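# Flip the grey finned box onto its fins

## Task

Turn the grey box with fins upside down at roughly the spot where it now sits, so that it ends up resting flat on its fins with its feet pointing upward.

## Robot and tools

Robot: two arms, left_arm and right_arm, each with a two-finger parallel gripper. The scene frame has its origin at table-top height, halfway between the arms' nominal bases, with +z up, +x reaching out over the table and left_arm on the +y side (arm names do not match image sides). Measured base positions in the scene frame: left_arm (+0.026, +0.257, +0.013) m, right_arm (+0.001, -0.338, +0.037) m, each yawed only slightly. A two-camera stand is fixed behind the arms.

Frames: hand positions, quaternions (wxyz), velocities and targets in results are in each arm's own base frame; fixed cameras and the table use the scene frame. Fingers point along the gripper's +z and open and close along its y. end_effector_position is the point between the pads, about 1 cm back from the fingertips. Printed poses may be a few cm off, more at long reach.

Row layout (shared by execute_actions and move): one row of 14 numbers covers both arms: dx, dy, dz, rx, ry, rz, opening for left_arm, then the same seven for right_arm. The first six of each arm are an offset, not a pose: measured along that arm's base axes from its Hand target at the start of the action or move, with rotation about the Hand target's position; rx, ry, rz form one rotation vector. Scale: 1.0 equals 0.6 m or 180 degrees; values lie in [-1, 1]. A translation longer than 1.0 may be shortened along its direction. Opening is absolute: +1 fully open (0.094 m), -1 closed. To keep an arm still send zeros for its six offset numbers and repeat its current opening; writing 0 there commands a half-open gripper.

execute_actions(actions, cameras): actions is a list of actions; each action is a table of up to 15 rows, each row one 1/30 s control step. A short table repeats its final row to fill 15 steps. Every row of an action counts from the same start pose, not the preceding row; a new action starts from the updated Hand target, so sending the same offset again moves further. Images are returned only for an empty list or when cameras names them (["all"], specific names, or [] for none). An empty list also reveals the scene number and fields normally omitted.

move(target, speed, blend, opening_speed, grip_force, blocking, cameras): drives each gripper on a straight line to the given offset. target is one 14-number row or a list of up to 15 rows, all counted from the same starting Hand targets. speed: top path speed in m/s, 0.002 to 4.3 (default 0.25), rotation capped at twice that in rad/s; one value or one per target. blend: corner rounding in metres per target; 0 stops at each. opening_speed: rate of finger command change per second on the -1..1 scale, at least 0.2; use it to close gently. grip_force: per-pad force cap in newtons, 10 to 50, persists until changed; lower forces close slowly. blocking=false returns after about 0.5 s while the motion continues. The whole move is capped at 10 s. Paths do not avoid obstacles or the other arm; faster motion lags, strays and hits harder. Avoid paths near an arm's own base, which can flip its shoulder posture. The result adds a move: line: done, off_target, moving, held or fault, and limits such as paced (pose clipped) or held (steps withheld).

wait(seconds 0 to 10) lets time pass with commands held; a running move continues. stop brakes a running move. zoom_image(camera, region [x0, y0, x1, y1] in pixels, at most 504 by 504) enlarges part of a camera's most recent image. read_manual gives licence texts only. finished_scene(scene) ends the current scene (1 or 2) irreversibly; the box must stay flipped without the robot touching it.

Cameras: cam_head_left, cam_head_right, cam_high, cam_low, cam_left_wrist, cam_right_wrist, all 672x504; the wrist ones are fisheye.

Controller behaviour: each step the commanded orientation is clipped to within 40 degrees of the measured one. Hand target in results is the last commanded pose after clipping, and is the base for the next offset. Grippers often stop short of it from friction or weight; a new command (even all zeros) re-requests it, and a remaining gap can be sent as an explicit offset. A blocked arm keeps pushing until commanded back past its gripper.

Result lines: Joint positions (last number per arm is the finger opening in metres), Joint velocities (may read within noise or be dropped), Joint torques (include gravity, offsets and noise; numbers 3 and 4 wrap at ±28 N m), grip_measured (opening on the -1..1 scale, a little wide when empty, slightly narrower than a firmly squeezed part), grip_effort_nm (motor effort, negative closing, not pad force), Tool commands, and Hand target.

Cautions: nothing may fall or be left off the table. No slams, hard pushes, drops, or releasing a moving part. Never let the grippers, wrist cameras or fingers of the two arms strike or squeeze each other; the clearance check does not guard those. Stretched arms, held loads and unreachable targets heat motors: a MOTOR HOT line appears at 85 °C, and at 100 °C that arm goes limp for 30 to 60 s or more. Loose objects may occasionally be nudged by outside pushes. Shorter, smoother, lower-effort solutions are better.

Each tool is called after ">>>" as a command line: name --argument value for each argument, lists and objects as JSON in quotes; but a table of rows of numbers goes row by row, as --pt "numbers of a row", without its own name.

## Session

>>> execute_actions --actions '[]'

Scene clock: 0.00 s.
left_arm: end_effector_position=(+0.6527, -0.4944, +0.2907) grip_measured=+1.000 grip_effort_nm=n/a end_effector_quat_wxyz=(+0.305, +0.732, +0.607, -0.050) | right_arm: end_effector_position=(+0.3471, -0.2391, +0.2552) grip_measured=+1.000 grip_effort_nm=n/a end_effector_quat_wxyz=(+0.253, +0.692, +0.642, -0.215)
Joint positions: left_arm=[-0.593 2.294 2.624 -1.321 0.258 1.085 0.094] | right_arm=[-0.362 1.247 1.116 -1.135 0.614 1.186 0.094]
Joint velocities: within noise
Joint torques (N m): no reading
Heat: left arm: hottest elbow 33 °C; right arm: hottest elbow 32 °C.
Hand target: left_arm +0.6557, -0.4964, +0.2943; +0.312, +0.731, +0.605, -0.048 | right_arm +0.3536, -0.2416, +0.2670; +0.264, +0.693, +0.637, -0.209
Tool commands: left_gripper/opening=+1.0 right_gripper/opening=+1.0

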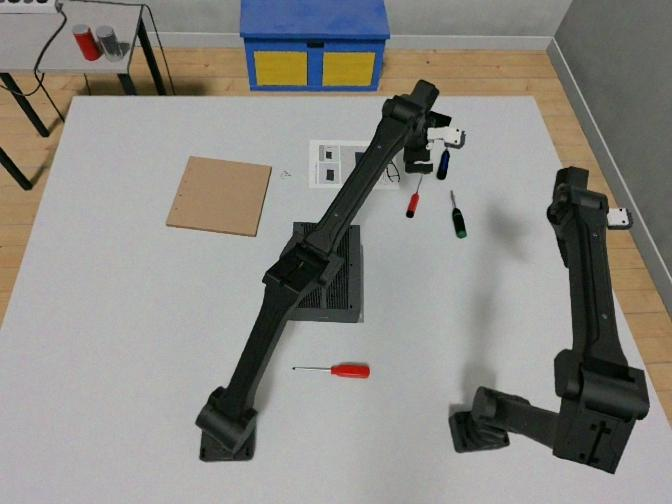

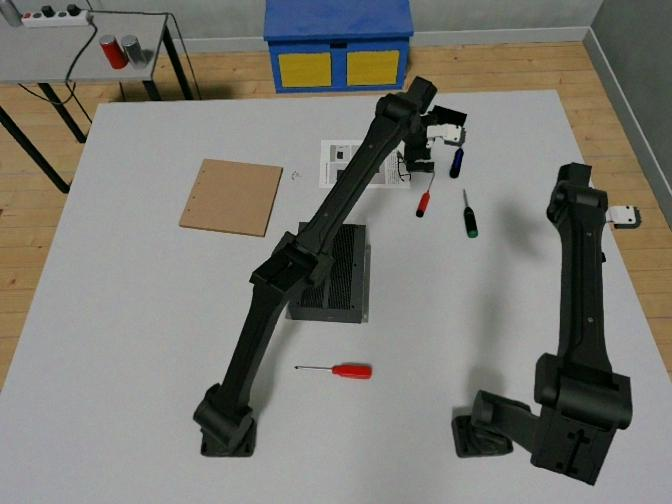

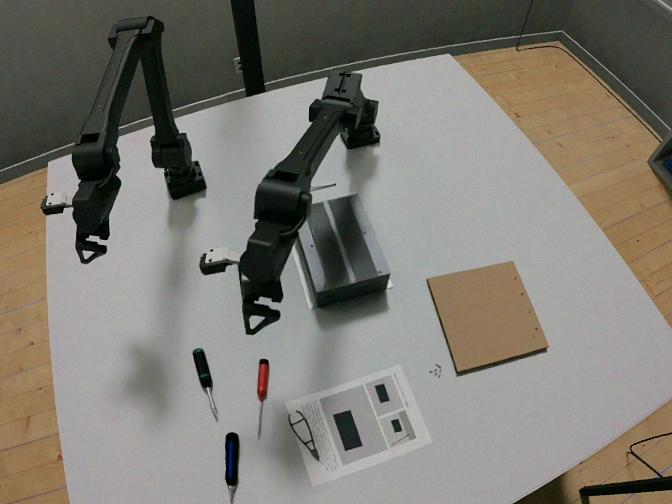

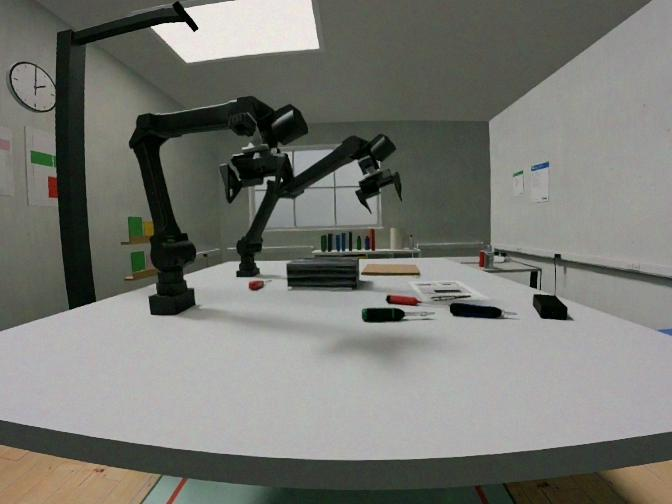

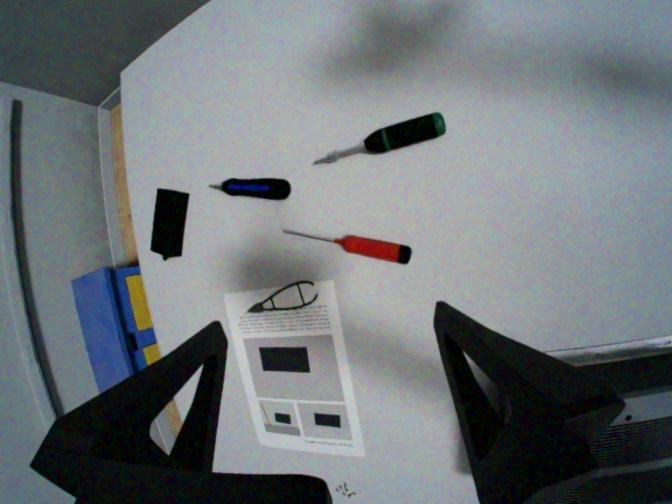

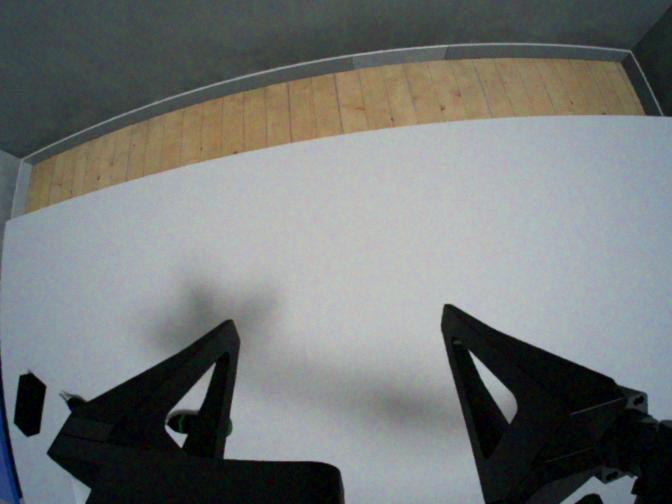

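>>> move --pt "-0.093 0.66 0.11 -0.145 0.014 0.111 0.5 0 0 0 0 0 0 1.0" --speed 0.25

Scene clock: 53.43 s.
left_arm: end_effector_position=(+0.6015, -0.0984, +0.3548) grip_measured=+0.503 grip_effort_nm=-0.12 end_effector_quat_wxyz=(+0.453, +0.526, +0.704, -0.145) | right_arm: end_effector_position=(+0.3471, -0.2391, +0.2552) grip_measured=+1.000 grip_effort_nm=-0.01 end_effector_quat_wxyz=(+0.253, +0.692, +0.642, -0.215)
Joint positions: left_arm=[0.04 1.566 1.558 -0.865 0.777 1.028 0.071] | right_arm=[-0.362 1.247 1.116 -1.135 0.614 1.186 0.094]
Joint torques (N m): left_arm=[-1.03 -14.33 9.59 2 0.62 -0.31] | right_arm=[-0.67 -8 10.13 1.13 0.46 -0.03]
Heat: left arm: hottest elbow 42 °C; right arm: hottest elbow 41 °C.
Hand target: left_arm +0.5998, -0.1004, +0.3603; +0.459, +0.526, +0.702, -0.145 | right_arm +0.3536, -0.2416, +0.2670; +0.264, +0.693, +0.637, -0.209
Off the commanded pose: left_arm 0.006 m, 1 deg | right_arm 0.014 m, 2 deg.
move: off_target (right_arm)

>>> move --pt "-0.25 0.3 -0.05 -0.07 0.007 0.055 0.5 0 0 0 0 0 0 1.0" --pt "-0.5 0.40 -0.275 -0.145 0.014 0.111 0.5 0 0 0 0 0 0 1.0" --speed 0.25 --blend '[0.05,0]' --cameras '["all"]'

Scene clock: 61.57 s.
left_arm: end_effector_position=(+0.2945, +0.1278, +0.1909) grip_measured=+0.503 grip_effort_nm=-0.12 end_effector_quat_wxyz=(+0.566, +0.273, +0.742, -0.236) | right_arm: end_effector_position=(+0.3471, -0.2391, +0.2552) grip_measured=+1.000 grip_effort_nm=-0.01 end_effector_quat_wxyz=(+0.253, +0.692, +0.642, -0.215)
Joint positions: left_arm=[0.958 1.378 0.778 -1.454 1.286 2.028 0.071] | right_arm=[-0.362 1.247 1.116 -1.135 0.614 1.186 0.094]
Joint torques (N m): left_arm=[0.03 -5.07 9.48 -0.62 0.54 -0.11] | right_arm=[-1.08 -7.36 9.94 1.13 0.4 -0.08]
Heat: left arm: hottest elbow 42 °C; right arm: hottest elbow 42 °C.
Hand target: left_arm +0.2998, +0.1395, +0.1952; +0.567, +0.277, +0.741, -0.229 | right_arm +0.3536, -0.2416, +0.2670; +0.264, +0.693, +0.637, -0.209
Off the commanded pose: left_arm 0.014 m, 1 deg | right_arm 0.014 m, 2 deg.
move: off_target (left_arm, right_arm)

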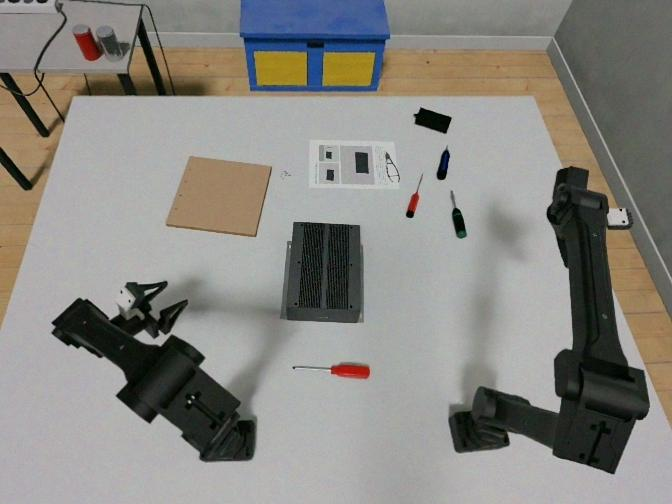

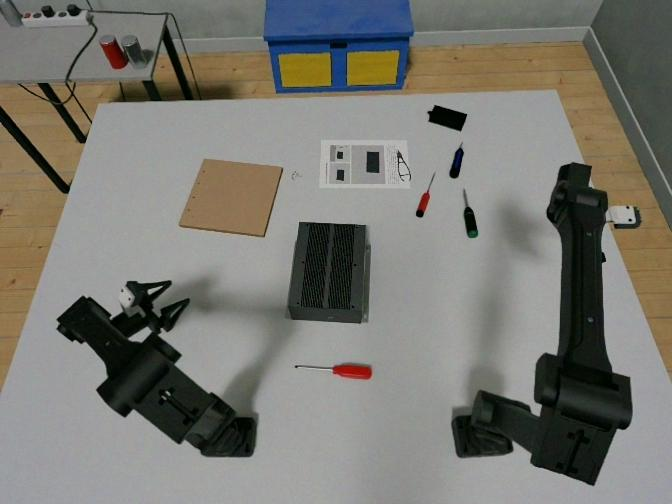

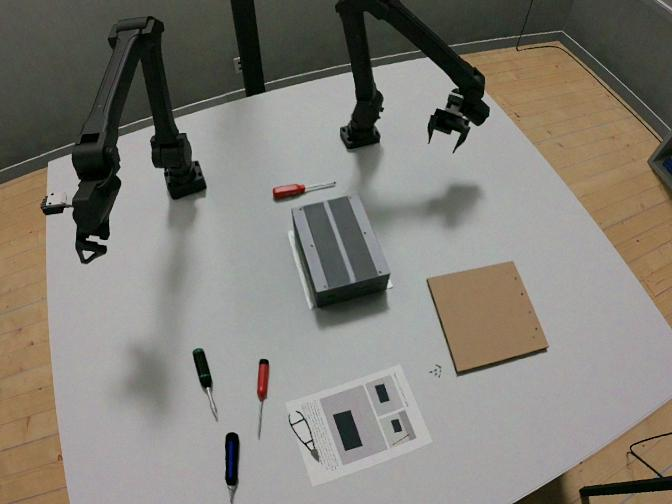

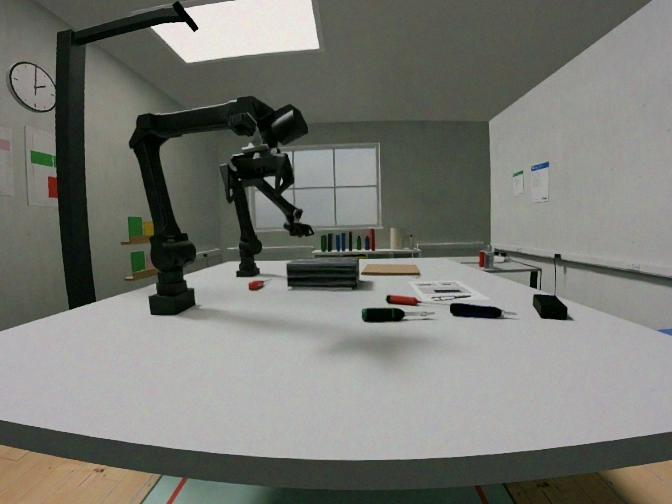

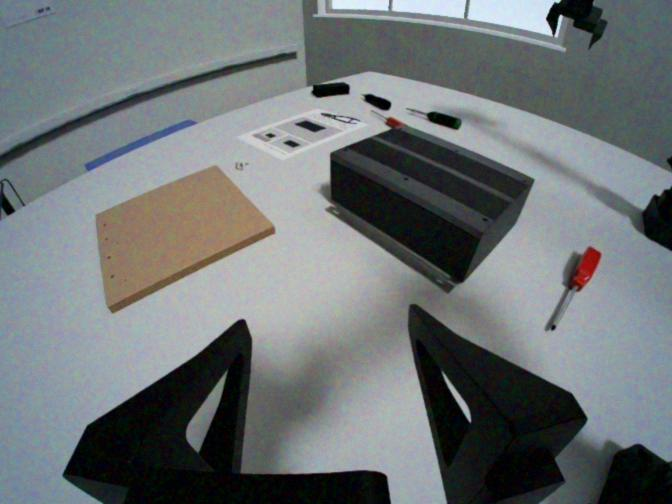

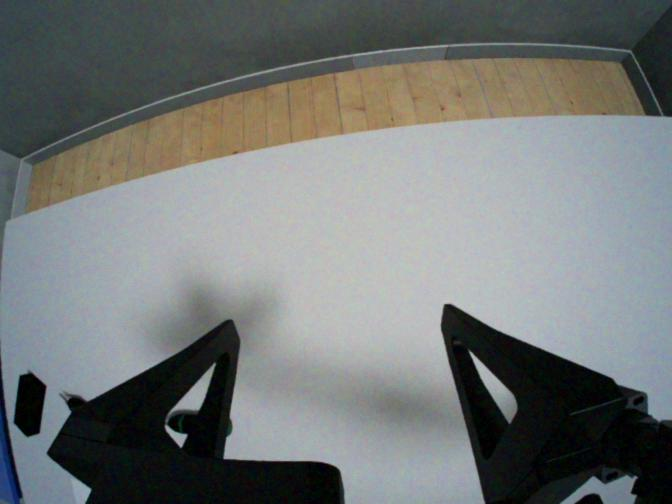

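>>> move --pt "0 0 0 0 0 0 0.5 -0.056 0.486 -0.05 0.1 0 0 0.3" --pt "0 0 0 0 0 0 0.5 -0.274 0.898 -0.25 0.215 0 0 0.3" --speed 0.25 --blend '[0.06,0]' --cameras '["cam_right_wrist","cam_head_left","cam_left_wrist"]'

Scene clock: 132.37 s.
left_arm: end_effector_position=(+0.2946, +0.1278, +0.1908) grip_measured=+0.503 grip_effort_nm=-0.12 end_effector_quat_wxyz=(+0.566, +0.274, +0.741, -0.236) | right_arm: end_effector_position=(+0.1878, +0.2864, +0.1132) grip_measured=+0.302 grip_effort_nm=-0.08 end_effector_quat_wxyz=(-0.106, +0.561, +0.821, -0.008)
Joint positions: left_arm=[0.958 1.378 0.778 -1.454 1.286 2.031 0.071] | right_arm=[0.885 1.34 0.915 -1.181 -0.211 2.08 0.061]
Joint torques (N m): left_arm=[-0.03 -5.13 9.48 -0.65 0.54 -0.07] | right_arm=[0.32 -7.06 8.38 0.8 -0.23 0.09]
Heat: left arm: hottest elbow 41 °C; right arm: hottest elbow 44 °C.
Hand target: left_arm +0.2998, +0.1395, +0.1953; +0.567, +0.277, +0.741, -0.229 | right_arm +0.1893, +0.2974, +0.1170; +0.020, +0.741, +0.671, +0.014
Off the commanded pose: left_arm 0.014 m, 1 deg | right_arm 0.012 m, 31 deg.
joint sent to its limit (right arm) — joint 6 (wrist roll), upper limit. The joint targets are off in orientation, not in position.
move: off_target (left_arm, right_arm)
Images, in order (width x height): cam_head_left 672x504, cam_left_wrist 672x504, cam_right_wrist 672x504.

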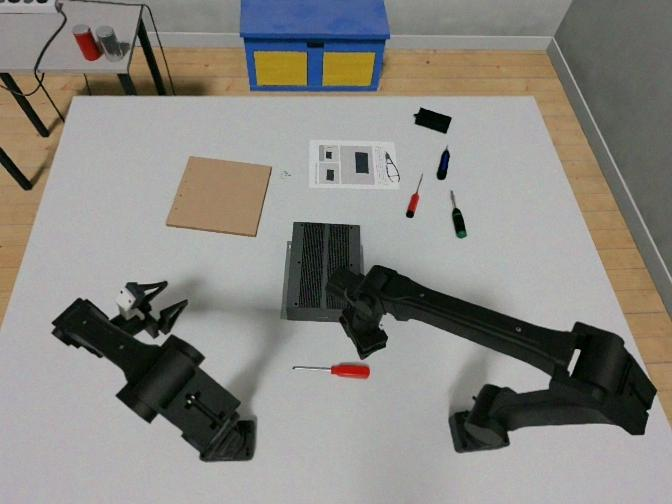

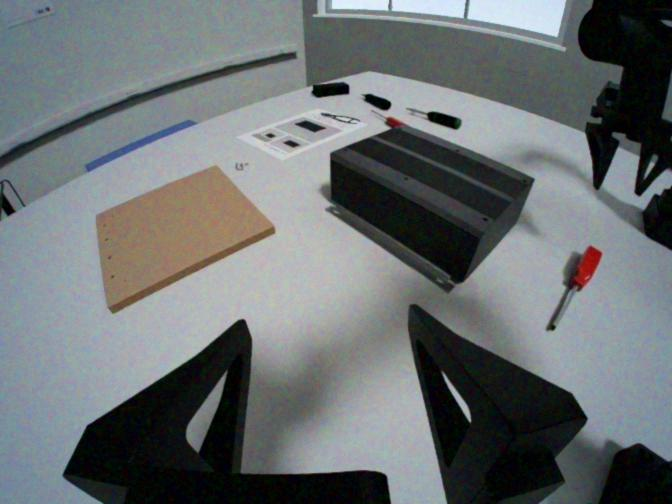

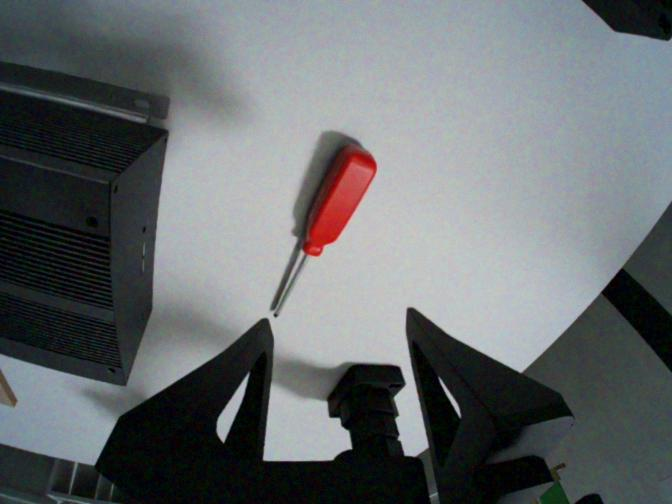

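>>> move --pt "0 0 0 0 0 0 0.5 -0.02 0 0 0 0 0.33 0.3" --pt "0 0 0 0 0 0 0.5 -0.03 0 0 0 0 0.66 0.3" --pt "0 0 0 0 0 0 0.5 -0.04 0 -0.04 0 0 0.97 0.3" --speed 0.5 --blend '[0.01,0.01,0]' --cameras '["cam_right_wrist","cam_head_left","cam_left_wrist"]'

Scene clock: 189.83 s.
left_arm: end_effector_position=(+0.2946, +0.1278, +0.1908) grip_measured=+0.503 grip_effort_nm=-0.12 end_effector_quat_wxyz=(+0.566, +0.274, +0.741, -0.236) | right_arm: end_effector_position=(+0.1671, +0.2926, +0.0954) grip_measured=+0.302 grip_effort_nm=-0.08 end_effector_quat_wxyz=(-0.013, -0.627, +0.779, +0.019)
Joint positions: left_arm=[0.958 1.378 0.778 -1.454 1.286 2.031 0.071] | right_arm=[1.03 1.333 0.867 -1.118 -0.044 -0.325 0.061]
Joint torques (N m): left_arm=[-0.09 -5.13 9.51 -0.68 0.54 -0.08] | right_arm=[0.15 -6.71 7.08 0.94 -0.22 -0.17]
Heat: left arm: hottest elbow 42 °C; right arm: hottest elbow 43 °C.
Hand target: left_arm +0.2998, +0.1395, +0.1953; +0.567, +0.277, +0.741, -0.229 | right_arm +0.1652, +0.2973, +0.0930; -0.013, -0.635, +0.772, +0.021
Off the commanded pose: left_arm 0.014 m, 1 deg | right_arm 0.006 m, 1 deg.
move: off_target (left_arm)
Images, in order (width x height): cam_head_left 672x504, cam_left_wrist 672x504, cam_right_wrist 672x504.

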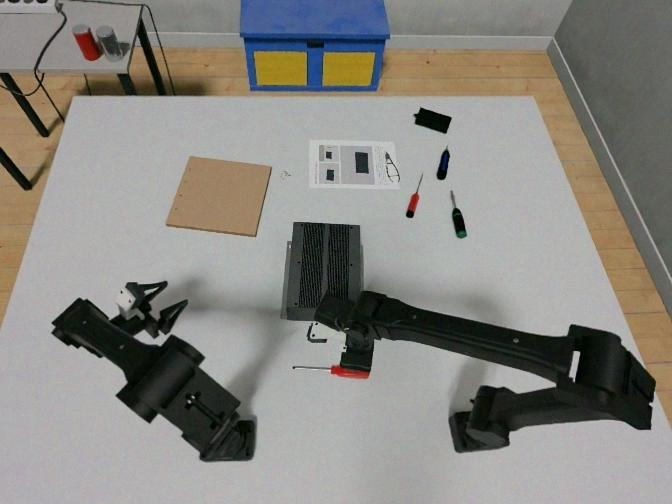

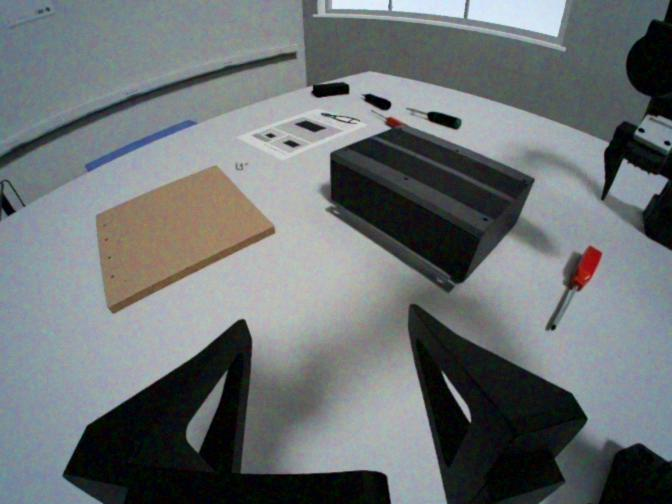

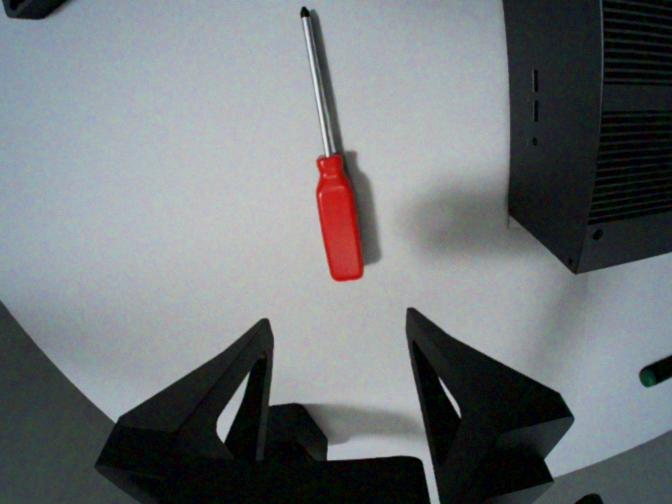

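>>> move --target '[0,0,0,0,0,0,0.5, -0.005,-0.012,-0.187,0,0,0,0.3]' --speed 0.12 --cameras '["cam_right_wrist","cam_left_wrist"]'

Scene clock: 231.63 s.
left_arm: end_effector_position=(+0.2946, +0.1278, +0.1908) grip_measured=+0.503 grip_effort_nm=-0.12 end_effector_quat_wxyz=(+0.566, +0.274, +0.741, -0.236) | right_arm: end_effector_position=(+0.1631, +0.2860, -0.0176) grip_measured=+0.302 grip_effort_nm=-0.09 end_effector_quat_wxyz=(-0.015, -0.628, +0.778, +0.018)
Joint positions: left_arm=[0.958 1.378 0.778 -1.454 1.286 2.031 0.071] | right_arm=[1.03 1.532 0.704 -0.759 -0.044 -0.329 0.061]
Joint torques (N m): left_arm=[-0.09 -5.13 9.52 -0.64 0.55 -0.07] | right_arm=[-0.21 -7.71 5.38 0.88 -0.2 -0.11]
Heat: left arm: hottest elbow 42 °C; right arm: hottest elbow 39 °C.
Hand target: left_arm +0.2998, +0.1395, +0.1953; +0.567, +0.277, +0.741, -0.229 | right_arm +0.1622, +0.2900, -0.0193; -0.013, -0.635, +0.772, +0.021
Off the commanded pose: left_arm 0.014 m, 1 deg | right_arm 0.005 m, 1 deg.
move: off_target (left_arm)
Images, in order (width x height): cam_left_wrist 672x504, cam_right_wrist 672x504.

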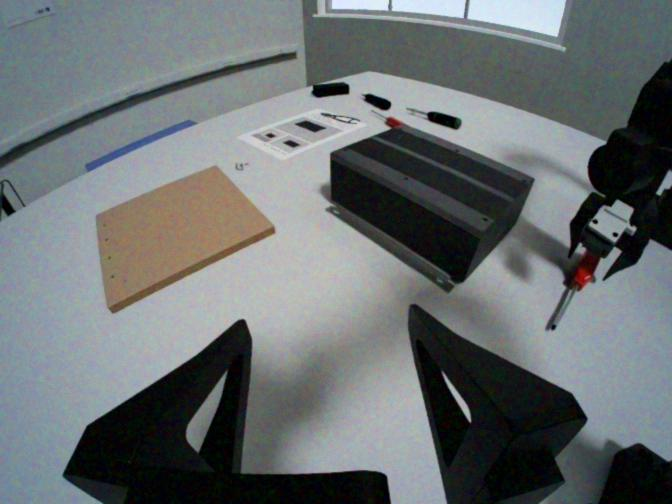

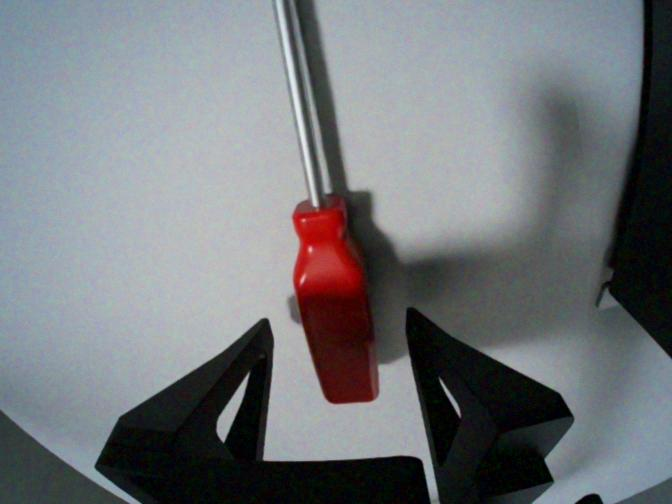

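>>> move --target '[0,0,0,0,0,0,0.5, 0,0,0,0,0,0,-0.7]' --grip_force '[50,15]' --opening_speed 0.5 --cameras '["cam_right_wrist"]'

Scene clock: 240.97 s.
left_arm: end_effector_position=(+0.2946, +0.1278, +0.1908) grip_measured=+0.503 grip_effort_nm=-0.12 end_effector_quat_wxyz=(+0.566, +0.274, +0.741, -0.236) | right_arm: end_effector_position=(+0.1631, +0.2861, -0.0176) grip_measured=-0.378 grip_effort_nm=-0.38 end_effector_quat_wxyz=(-0.015, -0.628, +0.778, +0.018)
Joint positions: left_arm=[0.958 1.378 0.778 -1.454 1.286 2.031 0.071] | right_arm=[1.03 1.532 0.704 -0.759 -0.045 -0.329 0.029]
Joint torques (N m): left_arm=[-0.09 -5.01 9.51 -0.68 0.55 -0.06] | right_arm=[-0.32 -7.94 5.38 0.85 -0.24 -0.11]
Heat: left arm: hottest elbow 42 °C; right arm: hottest elbow 38 °C.
Hand target: left_arm +0.2998, +0.1395, +0.1953; +0.567, +0.277, +0.741, -0.229 | right_arm +0.1622, +0.2900, -0.0193; -0.013, -0.635, +0.772, +0.021
Off the commanded pose: left_arm 0.014 m, 1 deg | right_arm 0.004 m, 1 deg.
grip_force (N): 50, 15
move: off_target (left_arm)
Images, in order (width x height): cam_right_wrist 672x504.

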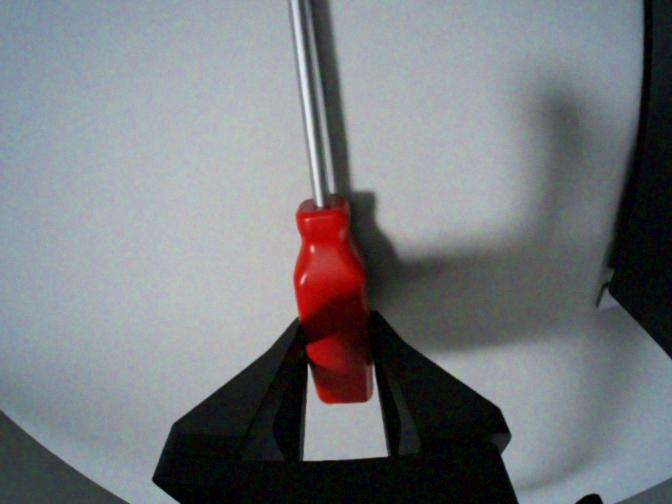

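>>> move --pt "0 0 0 0 0 0 0.5 0 0 0.217 0 0 0 -0.7" --pt "0 0 0 0 0 0 0.5 0.2 -0.383 0.217 0 0 -0.278 -0.7" --pt "0 0 0 0 0 0 0.5 0.083 -0.733 0.12 0 0 -0.53 -0.7" --speed 0.18 --blend '[0.03,0.06,0]' --cameras '["cam_right_wrist","cam_head_left"]'

Scene clock: 265.23 s.
left_arm: end_effector_position=(+0.2946, +0.1278, +0.1908) grip_measured=+0.503 grip_effort_nm=-0.12 end_effector_quat_wxyz=(+0.566, +0.274, +0.741, -0.236) | right_arm: end_effector_position=(+0.2087, -0.1434, +0.0515) grip_measured=-0.378 grip_effort_nm=-0.39 end_effector_quat_wxyz=(-0.001, +0.142, +0.989, +0.025)
Joint positions: left_arm=[0.958 1.378 0.778 -1.454 1.286 2.031 0.071] | right_arm=[-0.631 1.174 0.602 -1.023 -0.044 -0.345 0.029]
Joint torques (N m): left_arm=[-0.09 -5.13 9.5 -0.69 0.54 -0.06] | right_arm=[-1.55 -3.78 7.25 1.01 -0.22 -0.17]
Heat: left arm: hottest elbow 42 °C; right arm: hottest elbow 38 °C.
Hand target: left_arm +0.2998, +0.1395, +0.1953; +0.567, +0.277, +0.741, -0.229 | right_arm +0.2120, -0.1497, +0.0527; +0.007, +0.144, +0.989, +0.023
Off the commanded pose: left_arm 0.014 m, 1 deg | right_arm 0.007 m, 1 deg.
grip_force (N): 50, 15
move: off_target (left_arm)
Images, in order (width x height): cam_head_left 672x504, cam_right_wrist 672x504.

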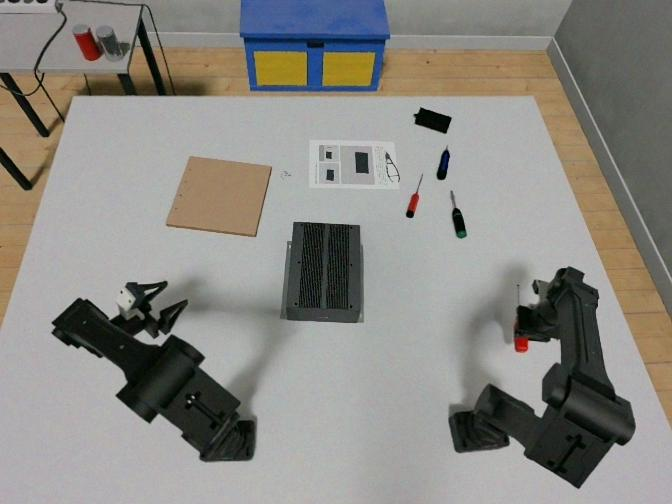

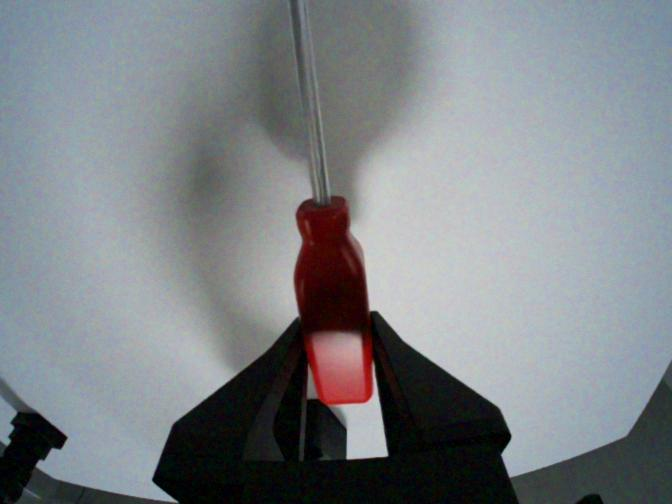

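>>> move --pt "0 0 0 0 0 0 0.5 0 0 -0.10 0 0 0 -0.7" --pt "0 0 0 0 0 0 0.5 0 0 -0.1185 0 0 0 -0.7" --speed '[0.1,0.03]' --blend '[0.01,0]' --cameras '["cam_right_wrist"]'

Scene clock: 274.37 s.
left_arm: end_effector_position=(+0.2946, +0.1278, +0.1908) grip_measured=+0.503 grip_effort_nm=-0.12 end_effector_quat_wxyz=(+0.566, +0.274, +0.741, -0.236) | right_arm: end_effector_position=(+0.2113, -0.1453, -0.0173) grip_measured=-0.378 grip_effort_nm=-0.39 end_effector_quat_wxyz=(+0.002, +0.142, +0.990, +0.024)
Joint positions: left_arm=[0.958 1.378 0.778 -1.454 1.286 2.031 0.071] | right_arm=[-0.631 1.352 0.512 -0.749 -0.044 -0.346 0.029]
Joint torques (N m): left_arm=[-0.03 -4.95 9.5 -0.65 0.54 -0.06] | right_arm=[-1.61 -4.66 5.48 1.07 -0.17 -0.16]
Heat: left arm: hottest elbow 42 °C; right arm: hottest elbow 38 °C.
Hand target: left_arm +0.2998, +0.1395, +0.1953; +0.567, +0.277, +0.741, -0.229 | right_arm +0.2120, -0.1498, -0.0184; +0.007, +0.144, +0.989, +0.023
Off the commanded pose: left_arm 0.014 m, 1 deg | right_arm 0.005 m, 1 deg.
grip_force (N): 50, 15
move: off_target (left_arm); blend cut to 0.0056 m at target 1
Images, in order (width x height): cam_right_wrist 672x504.

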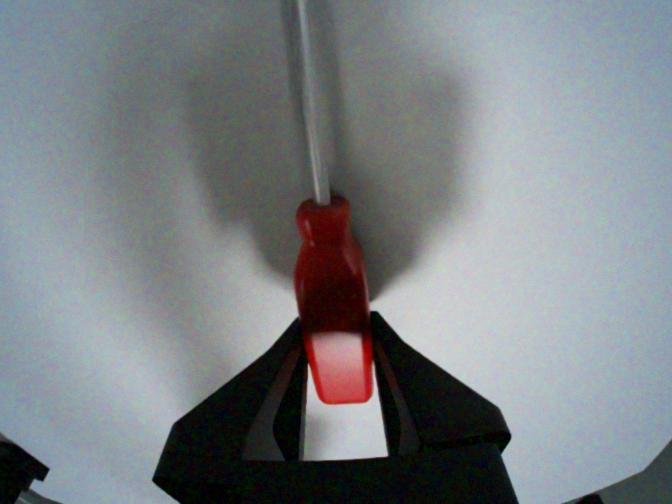

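>>> move --target '[0,0,0,0,0,0,0.5, 0,0,-0.003,0,0,0,-0.15]' --opening_speed 0.3 --speed 0.03 --cameras '["cam_right_wrist"]'

Scene clock: 280.27 s.
left_arm: end_effector_position=(+0.2946, +0.1278, +0.1908) grip_measured=+0.503 grip_effort_nm=-0.12 end_effector_quat_wxyz=(+0.566, +0.274, +0.741, -0.236) | right_arm: end_effector_position=(+0.2126, -0.1462, -0.0180) grip_measured=-0.152 grip_effort_nm=0.07 end_effector_quat_wxyz=(+0.005, +0.142, +0.990, +0.023)
Joint positions: left_arm=[0.958 1.378 0.778 -1.454 1.286 2.031 0.071] | right_arm=[-0.631 1.355 0.512 -0.741 -0.044 -0.346 0.04]
Joint torques (N m): left_arm=[-0.15 -5.25 9.5 -0.64 0.54 -0.07] | right_arm=[-1.32 -4.72 5.23 0.98 -0.17 -0.19]
Heat: left arm: hottest elbow 42 °C; right arm: hottest elbow 38 °C.
Hand target: left_arm +0.2998, +0.1395, +0.1953; +0.567, +0.277, +0.741, -0.229 | right_arm +0.2120, -0.1498, -0.0201; +0.007, +0.144, +0.989, +0.023
Off the commanded pose: left_arm 0.014 m, 1 deg | right_arm 0.004 m, 0 deg.
grip_force (N): 50, 15
move: off_target (left_arm)
Images, in order (width x height): cam_right_wrist 672x504.

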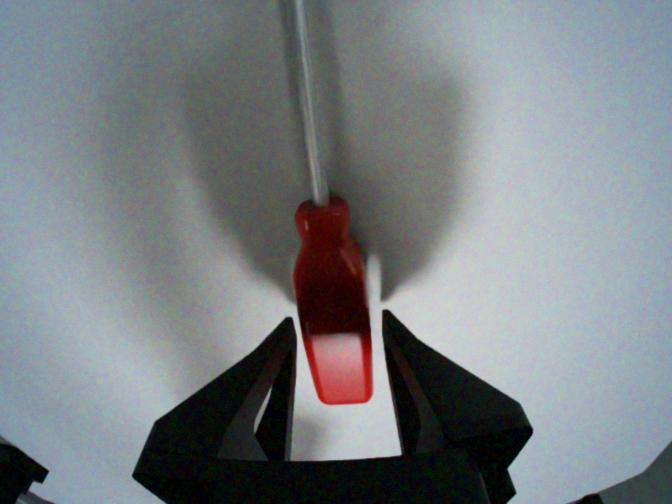

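>>> move --pt "0 0 0 0 0 0 0.5 0 0 0.25 0 0 0 0.3" --pt "0 0 0 0 0 0 0.5 0.197 0.417 0.30 -0.123 -0.084 0.139 0.3" --pt "0 0 0 0 0 0 0.5 0.063 0.85 0.267 -0.307 -0.211 0.348 0.3" --pt "0 0 0 0 0 0 0.5 0.013 0.917 0.183 -0.41 -0.281 0.463 0.3" --speed 0.22 --blend '[0.03,0.05,0.03,0]' --opening_speed 0.6 --cameras '["all"]'

Scene clock: 349.67 s.
left_arm: end_effector_position=(+0.2946, +0.1278, +0.1908) grip_measured=+0.503 grip_effort_nm=-0.12 end_effector_quat_wxyz=(+0.566, +0.274, +0.741, -0.236) | right_arm: end_effector_position=(+0.2241, +0.3962, +0.0852) grip_measured=+0.299 grip_effort_nm=0.07 end_effector_quat_wxyz=(-0.416, +0.531, -0.574, +0.463)
Joint positions: left_arm=[0.958 1.378 0.778 -1.454 1.286 2.031 0.071] | right_arm=[1.439 1.755 0.88 -0.522 1.342 -0.192 0.061]
Joint torques (N m): left_arm=[-0.09 -5.19 9.54 -0.62 0.54 -0.07] | right_arm=[0.15 -12.92 5.26 1.21 0.52 -0.03]
Heat: left arm: hottest elbow 42 °C; right arm: hottest elbow 38 °C.
Hand target: left_arm +0.2998, +0.1395, +0.1953; +0.567, +0.277, +0.741, -0.229 | right_arm +0.2199, +0.4005, +0.0898; -0.424, +0.533, -0.573, +0.456
Off the commanded pose: left_arm 0.014 m, 1 deg | right_arm 0.008 m, 1 deg.
grip_force (N): 50, 15
move: off_target (left_arm)

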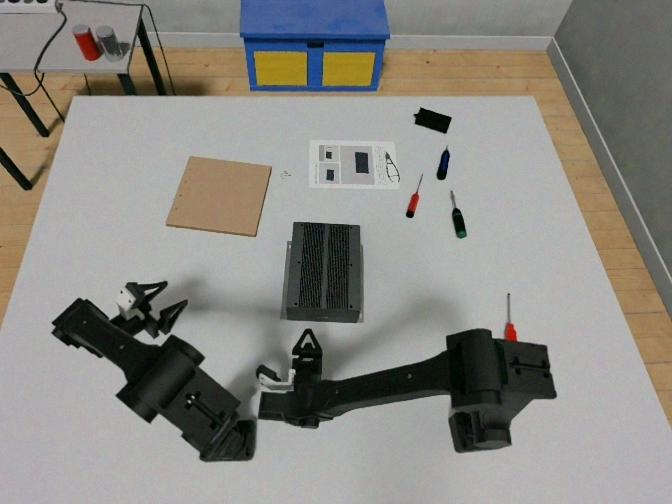

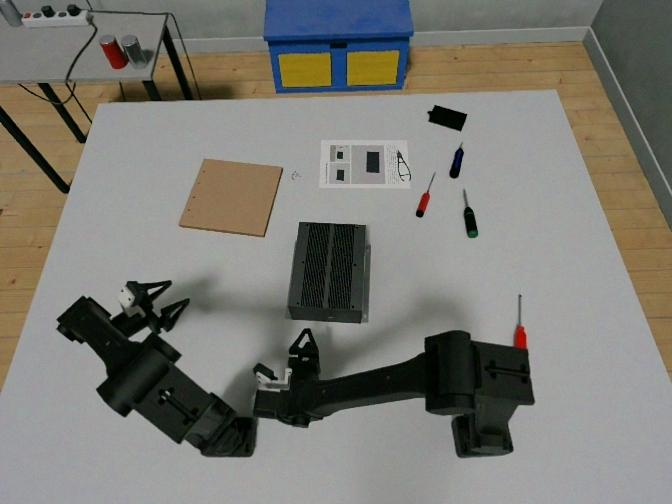

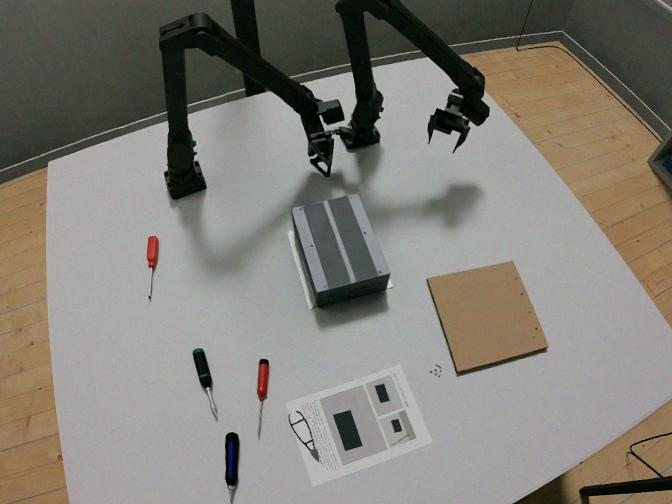

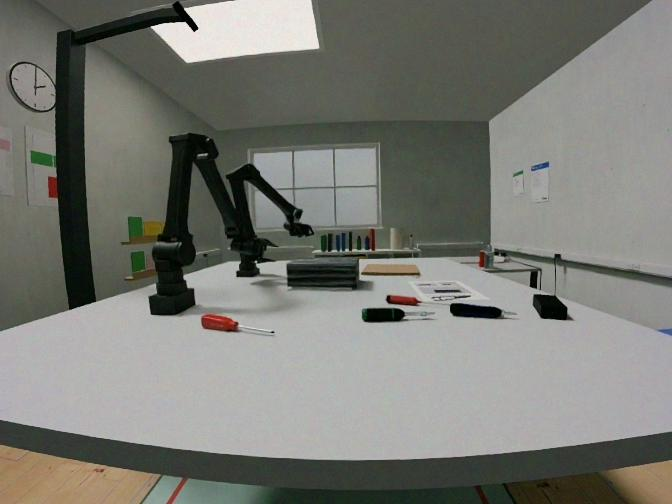

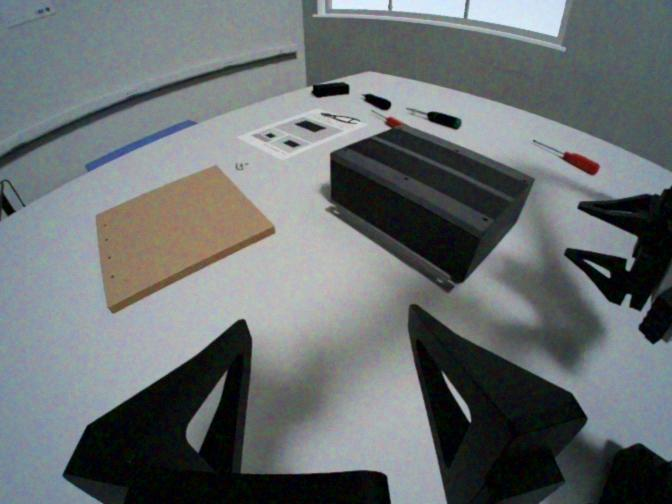

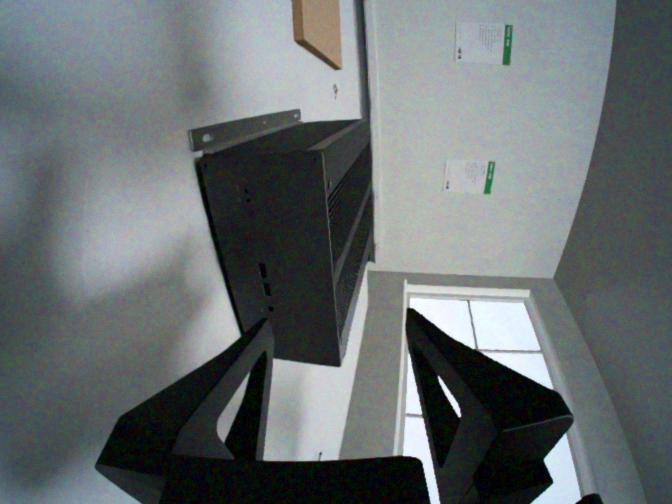

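>>> move --pt "0 0 0 0 0 0 0.5 0.01 0 -0.05 0.0007 0.009 0.0044 1.0" --pt "0 0 0 0 0 0 0.5 0.018 0 -0.1 0.0007 0.009 0.0044 1.0" --speed '[0.1,0.05]' --opening_speed 0.6 --blend '[0.01,0]' --cameras '["cam_right_wrist","cam_left_wrist"]'

Scene clock: 453.47 s.
left_arm: end_effector_position=(+0.2946, +0.1278, +0.1908) grip_measured=+0.503 grip_effort_nm=-0.12 end_effector_quat_wxyz=(+0.566, +0.274, +0.741, -0.236) | right_arm: end_effector_position=(+0.2247, +0.4033, +0.0339) grip_measured=+0.998 grip_effort_nm=0.07 end_effector_quat_wxyz=(-0.424, +0.544, -0.574, +0.441)
Joint positions: left_arm=[0.958 1.378 0.778 -1.454 1.286 2.031 0.071] | right_arm=[1.435 1.856 0.828 -0.213 1.302 -0.334 0.094]
Joint torques (N m): left_arm=[-0.15 -4.89 9.51 -0.68 0.54 -0.06] | right_arm=[-2.08 -10.99 4.38 1.46 0.45 -0.05]
Heat: left arm: hottest elbow 43 °C; right arm: hottest elbow 36 °C.
Hand target: left_arm +0.2998, +0.1395, +0.1953; +0.567, +0.277, +0.741, -0.229 | right_arm +0.2307, +0.4004, +0.0298; -0.419, +0.543, -0.576, +0.444
Off the commanded pose: left_arm 0.014 m, 1 deg | right_arm 0.008 m, 1 deg.
grip_force (N): 50, 15
move: off_target (left_arm)
Images, in order (width x height): cam_left_wrist 672x504, cam_right_wrist 672x504.

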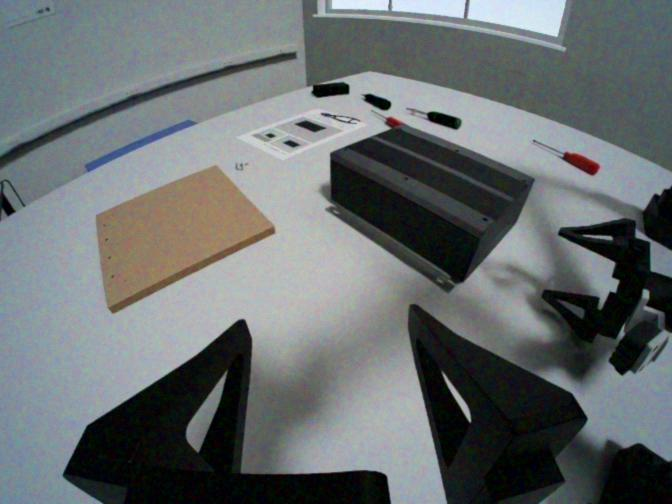

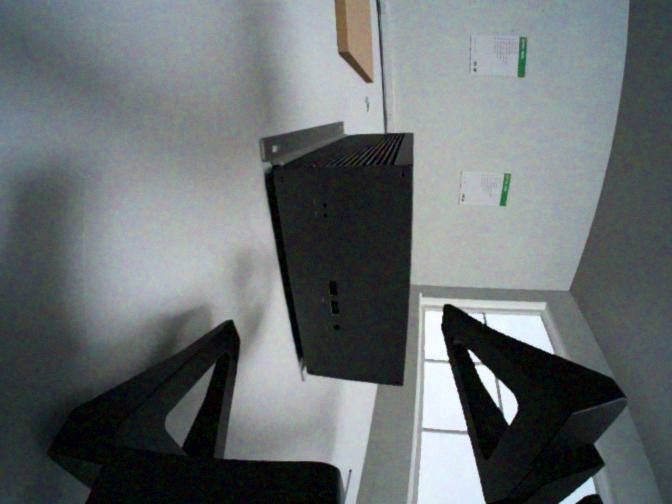

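>>> move --target '[0,0,0,0,0,0,0.5, 0.059,-0.009,-0.019,0.0002,0.004,-0.0128,1.0]' --speed 0.05 --cameras '["cam_right_wrist"]'

Scene clock: 493.93 s.
left_arm: end_effector_position=(+0.2946, +0.1278, +0.1908) grip_measured=+0.503 grip_effort_nm=-0.12 end_effector_quat_wxyz=(+0.566, +0.274, +0.741, -0.236) | right_arm: end_effector_position=(+0.2611, +0.3982, +0.0233) grip_measured=+0.999 grip_effort_nm=0.07 end_effector_quat_wxyz=(+0.412, -0.534, +0.589, -0.446)
Joint positions: left_arm=[0.958 1.378 0.778 -1.454 1.286 2.031 0.071] | right_arm=[1.348 1.889 0.828 -0.058 1.274 -0.461 0.094]
Joint torques (N m): left_arm=[0.03 -5.01 9.5 -0.68 0.53 -0.06] | right_arm=[-1.73 -11.75 4.22 1.89 0.48 0]
Heat: left arm: hottest elbow 43 °C; right arm: hottest elbow 35 °C.
Hand target: left_arm +0.2998, +0.1395, +0.1953; +0.567, +0.277, +0.741, -0.229 | right_arm +0.2661, +0.3950, +0.0183; +0.407, -0.534, +0.590, -0.449
Off the commanded pose: left_arm 0.014 m, 1 deg | right_arm 0.008 m, 1 deg.
grip_force (N): 50, 15
move: off_target (left_arm)
Images, in order (width x height): cam_right_wrist 672x504.

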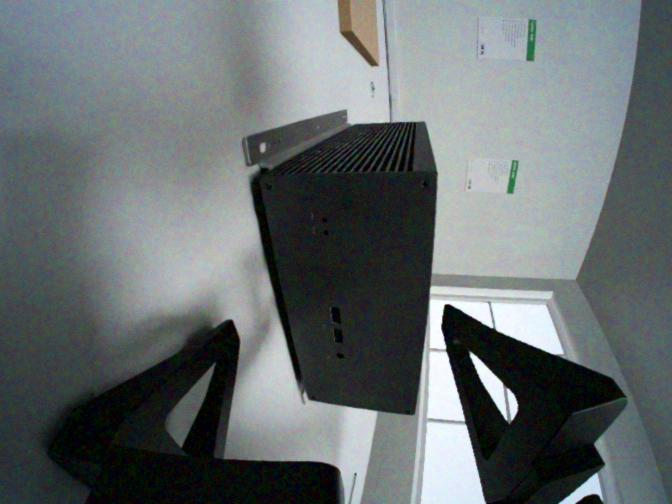

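>>> move --target '[0,0,0,0,0,0,0.5, 0.062,-0.0075,-0.0055,0,0,0,1.0]' --speed 0.05 --cameras '["cam_right_wrist","cam_left_wrist"]'

Scene clock: 504.43 s.
left_arm: end_effector_position=(+0.2946, +0.1278, +0.1908) grip_measured=+0.503 grip_effort_nm=-0.12 end_effector_quat_wxyz=(+0.566, +0.274, +0.741, -0.236) | right_arm: end_effector_position=(+0.2981, +0.3944, +0.0200) grip_measured=+0.999 grip_effort_nm=0.07 end_effector_quat_wxyz=(+0.411, -0.534, +0.589, -0.446)
Joint positions: left_arm=[0.958 1.378 0.778 -1.454 1.286 2.031 0.071] | right_arm=[1.262 1.91 0.806 0.203 1.227 -0.692 0.094]
Joint torques (N m): left_arm=[-0.15 -5.13 9.52 -0.66 0.54 -0.07] | right_arm=[-1.49 -12.45 4.08 1.94 0.34 -0.05]
Heat: left arm: hottest elbow 43 °C; right arm: hottest elbow 35 °C.
Hand target: left_arm +0.2998, +0.1395, +0.1953; +0.567, +0.277, +0.741, -0.229 | right_arm +0.3033, +0.3905, +0.0150; +0.407, -0.534, +0.590, -0.449
Off the commanded pose: left_arm 0.014 m, 1 deg | right_arm 0.008 m, 1 deg.
grip_force (N): 50, 15
move: off_target (left_arm)
Images, in order (width x height): cam_left_wrist 672x504, cam_right_wrist 672x504.

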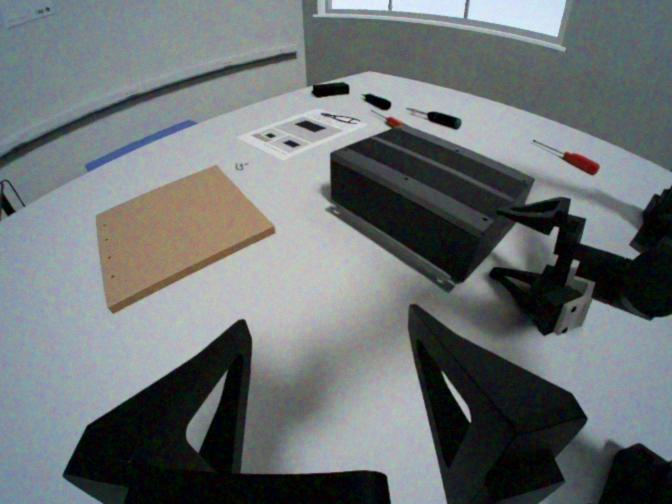

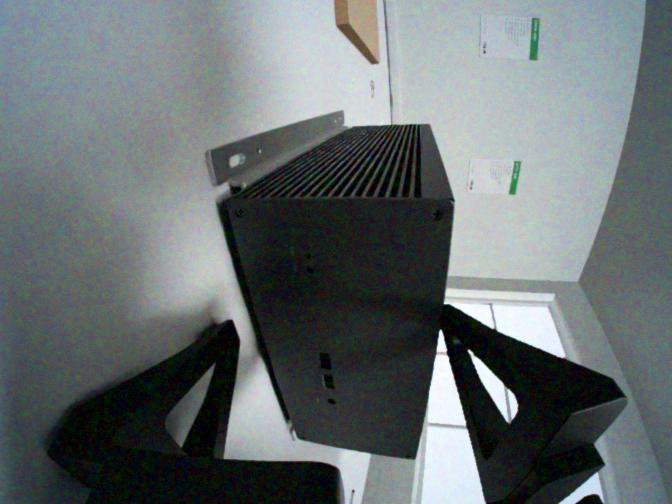

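>>> zoom_image --camera "cam_right_wrist" --region '[360, 200, 560, 400]'

>>> zoom_image --camera "cam_left_wrist" --region '[420, 150, 620, 350]'

>>> zoom_image --camera "cam_right_wrist" --region '[180, 180, 340, 460]'

Scaled by 2.520 from the camera's 672x504 image, which has a finer 960x720 frame.

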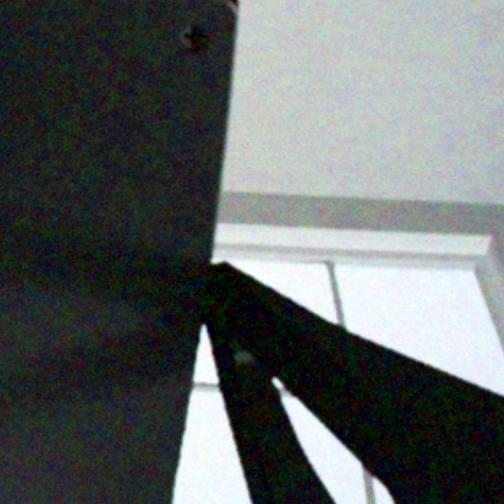

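Scaled by 2.520 from the camera's 672x504 image, which has a finer 960x720 frame.

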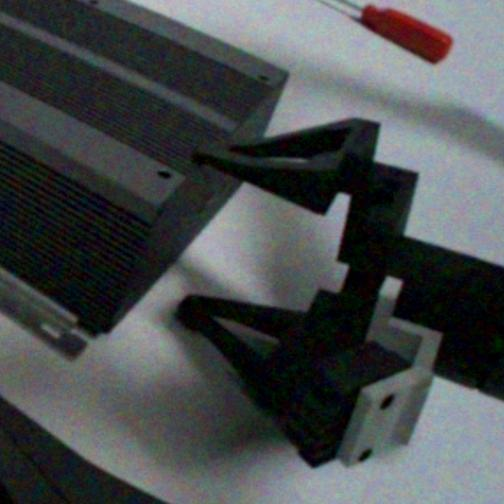

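Scaled by 1.800 from the camera's 672x504 image, which has a finer 960x720 frame.

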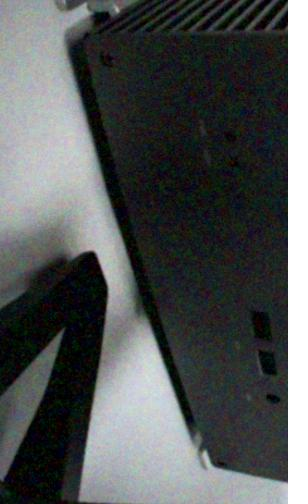

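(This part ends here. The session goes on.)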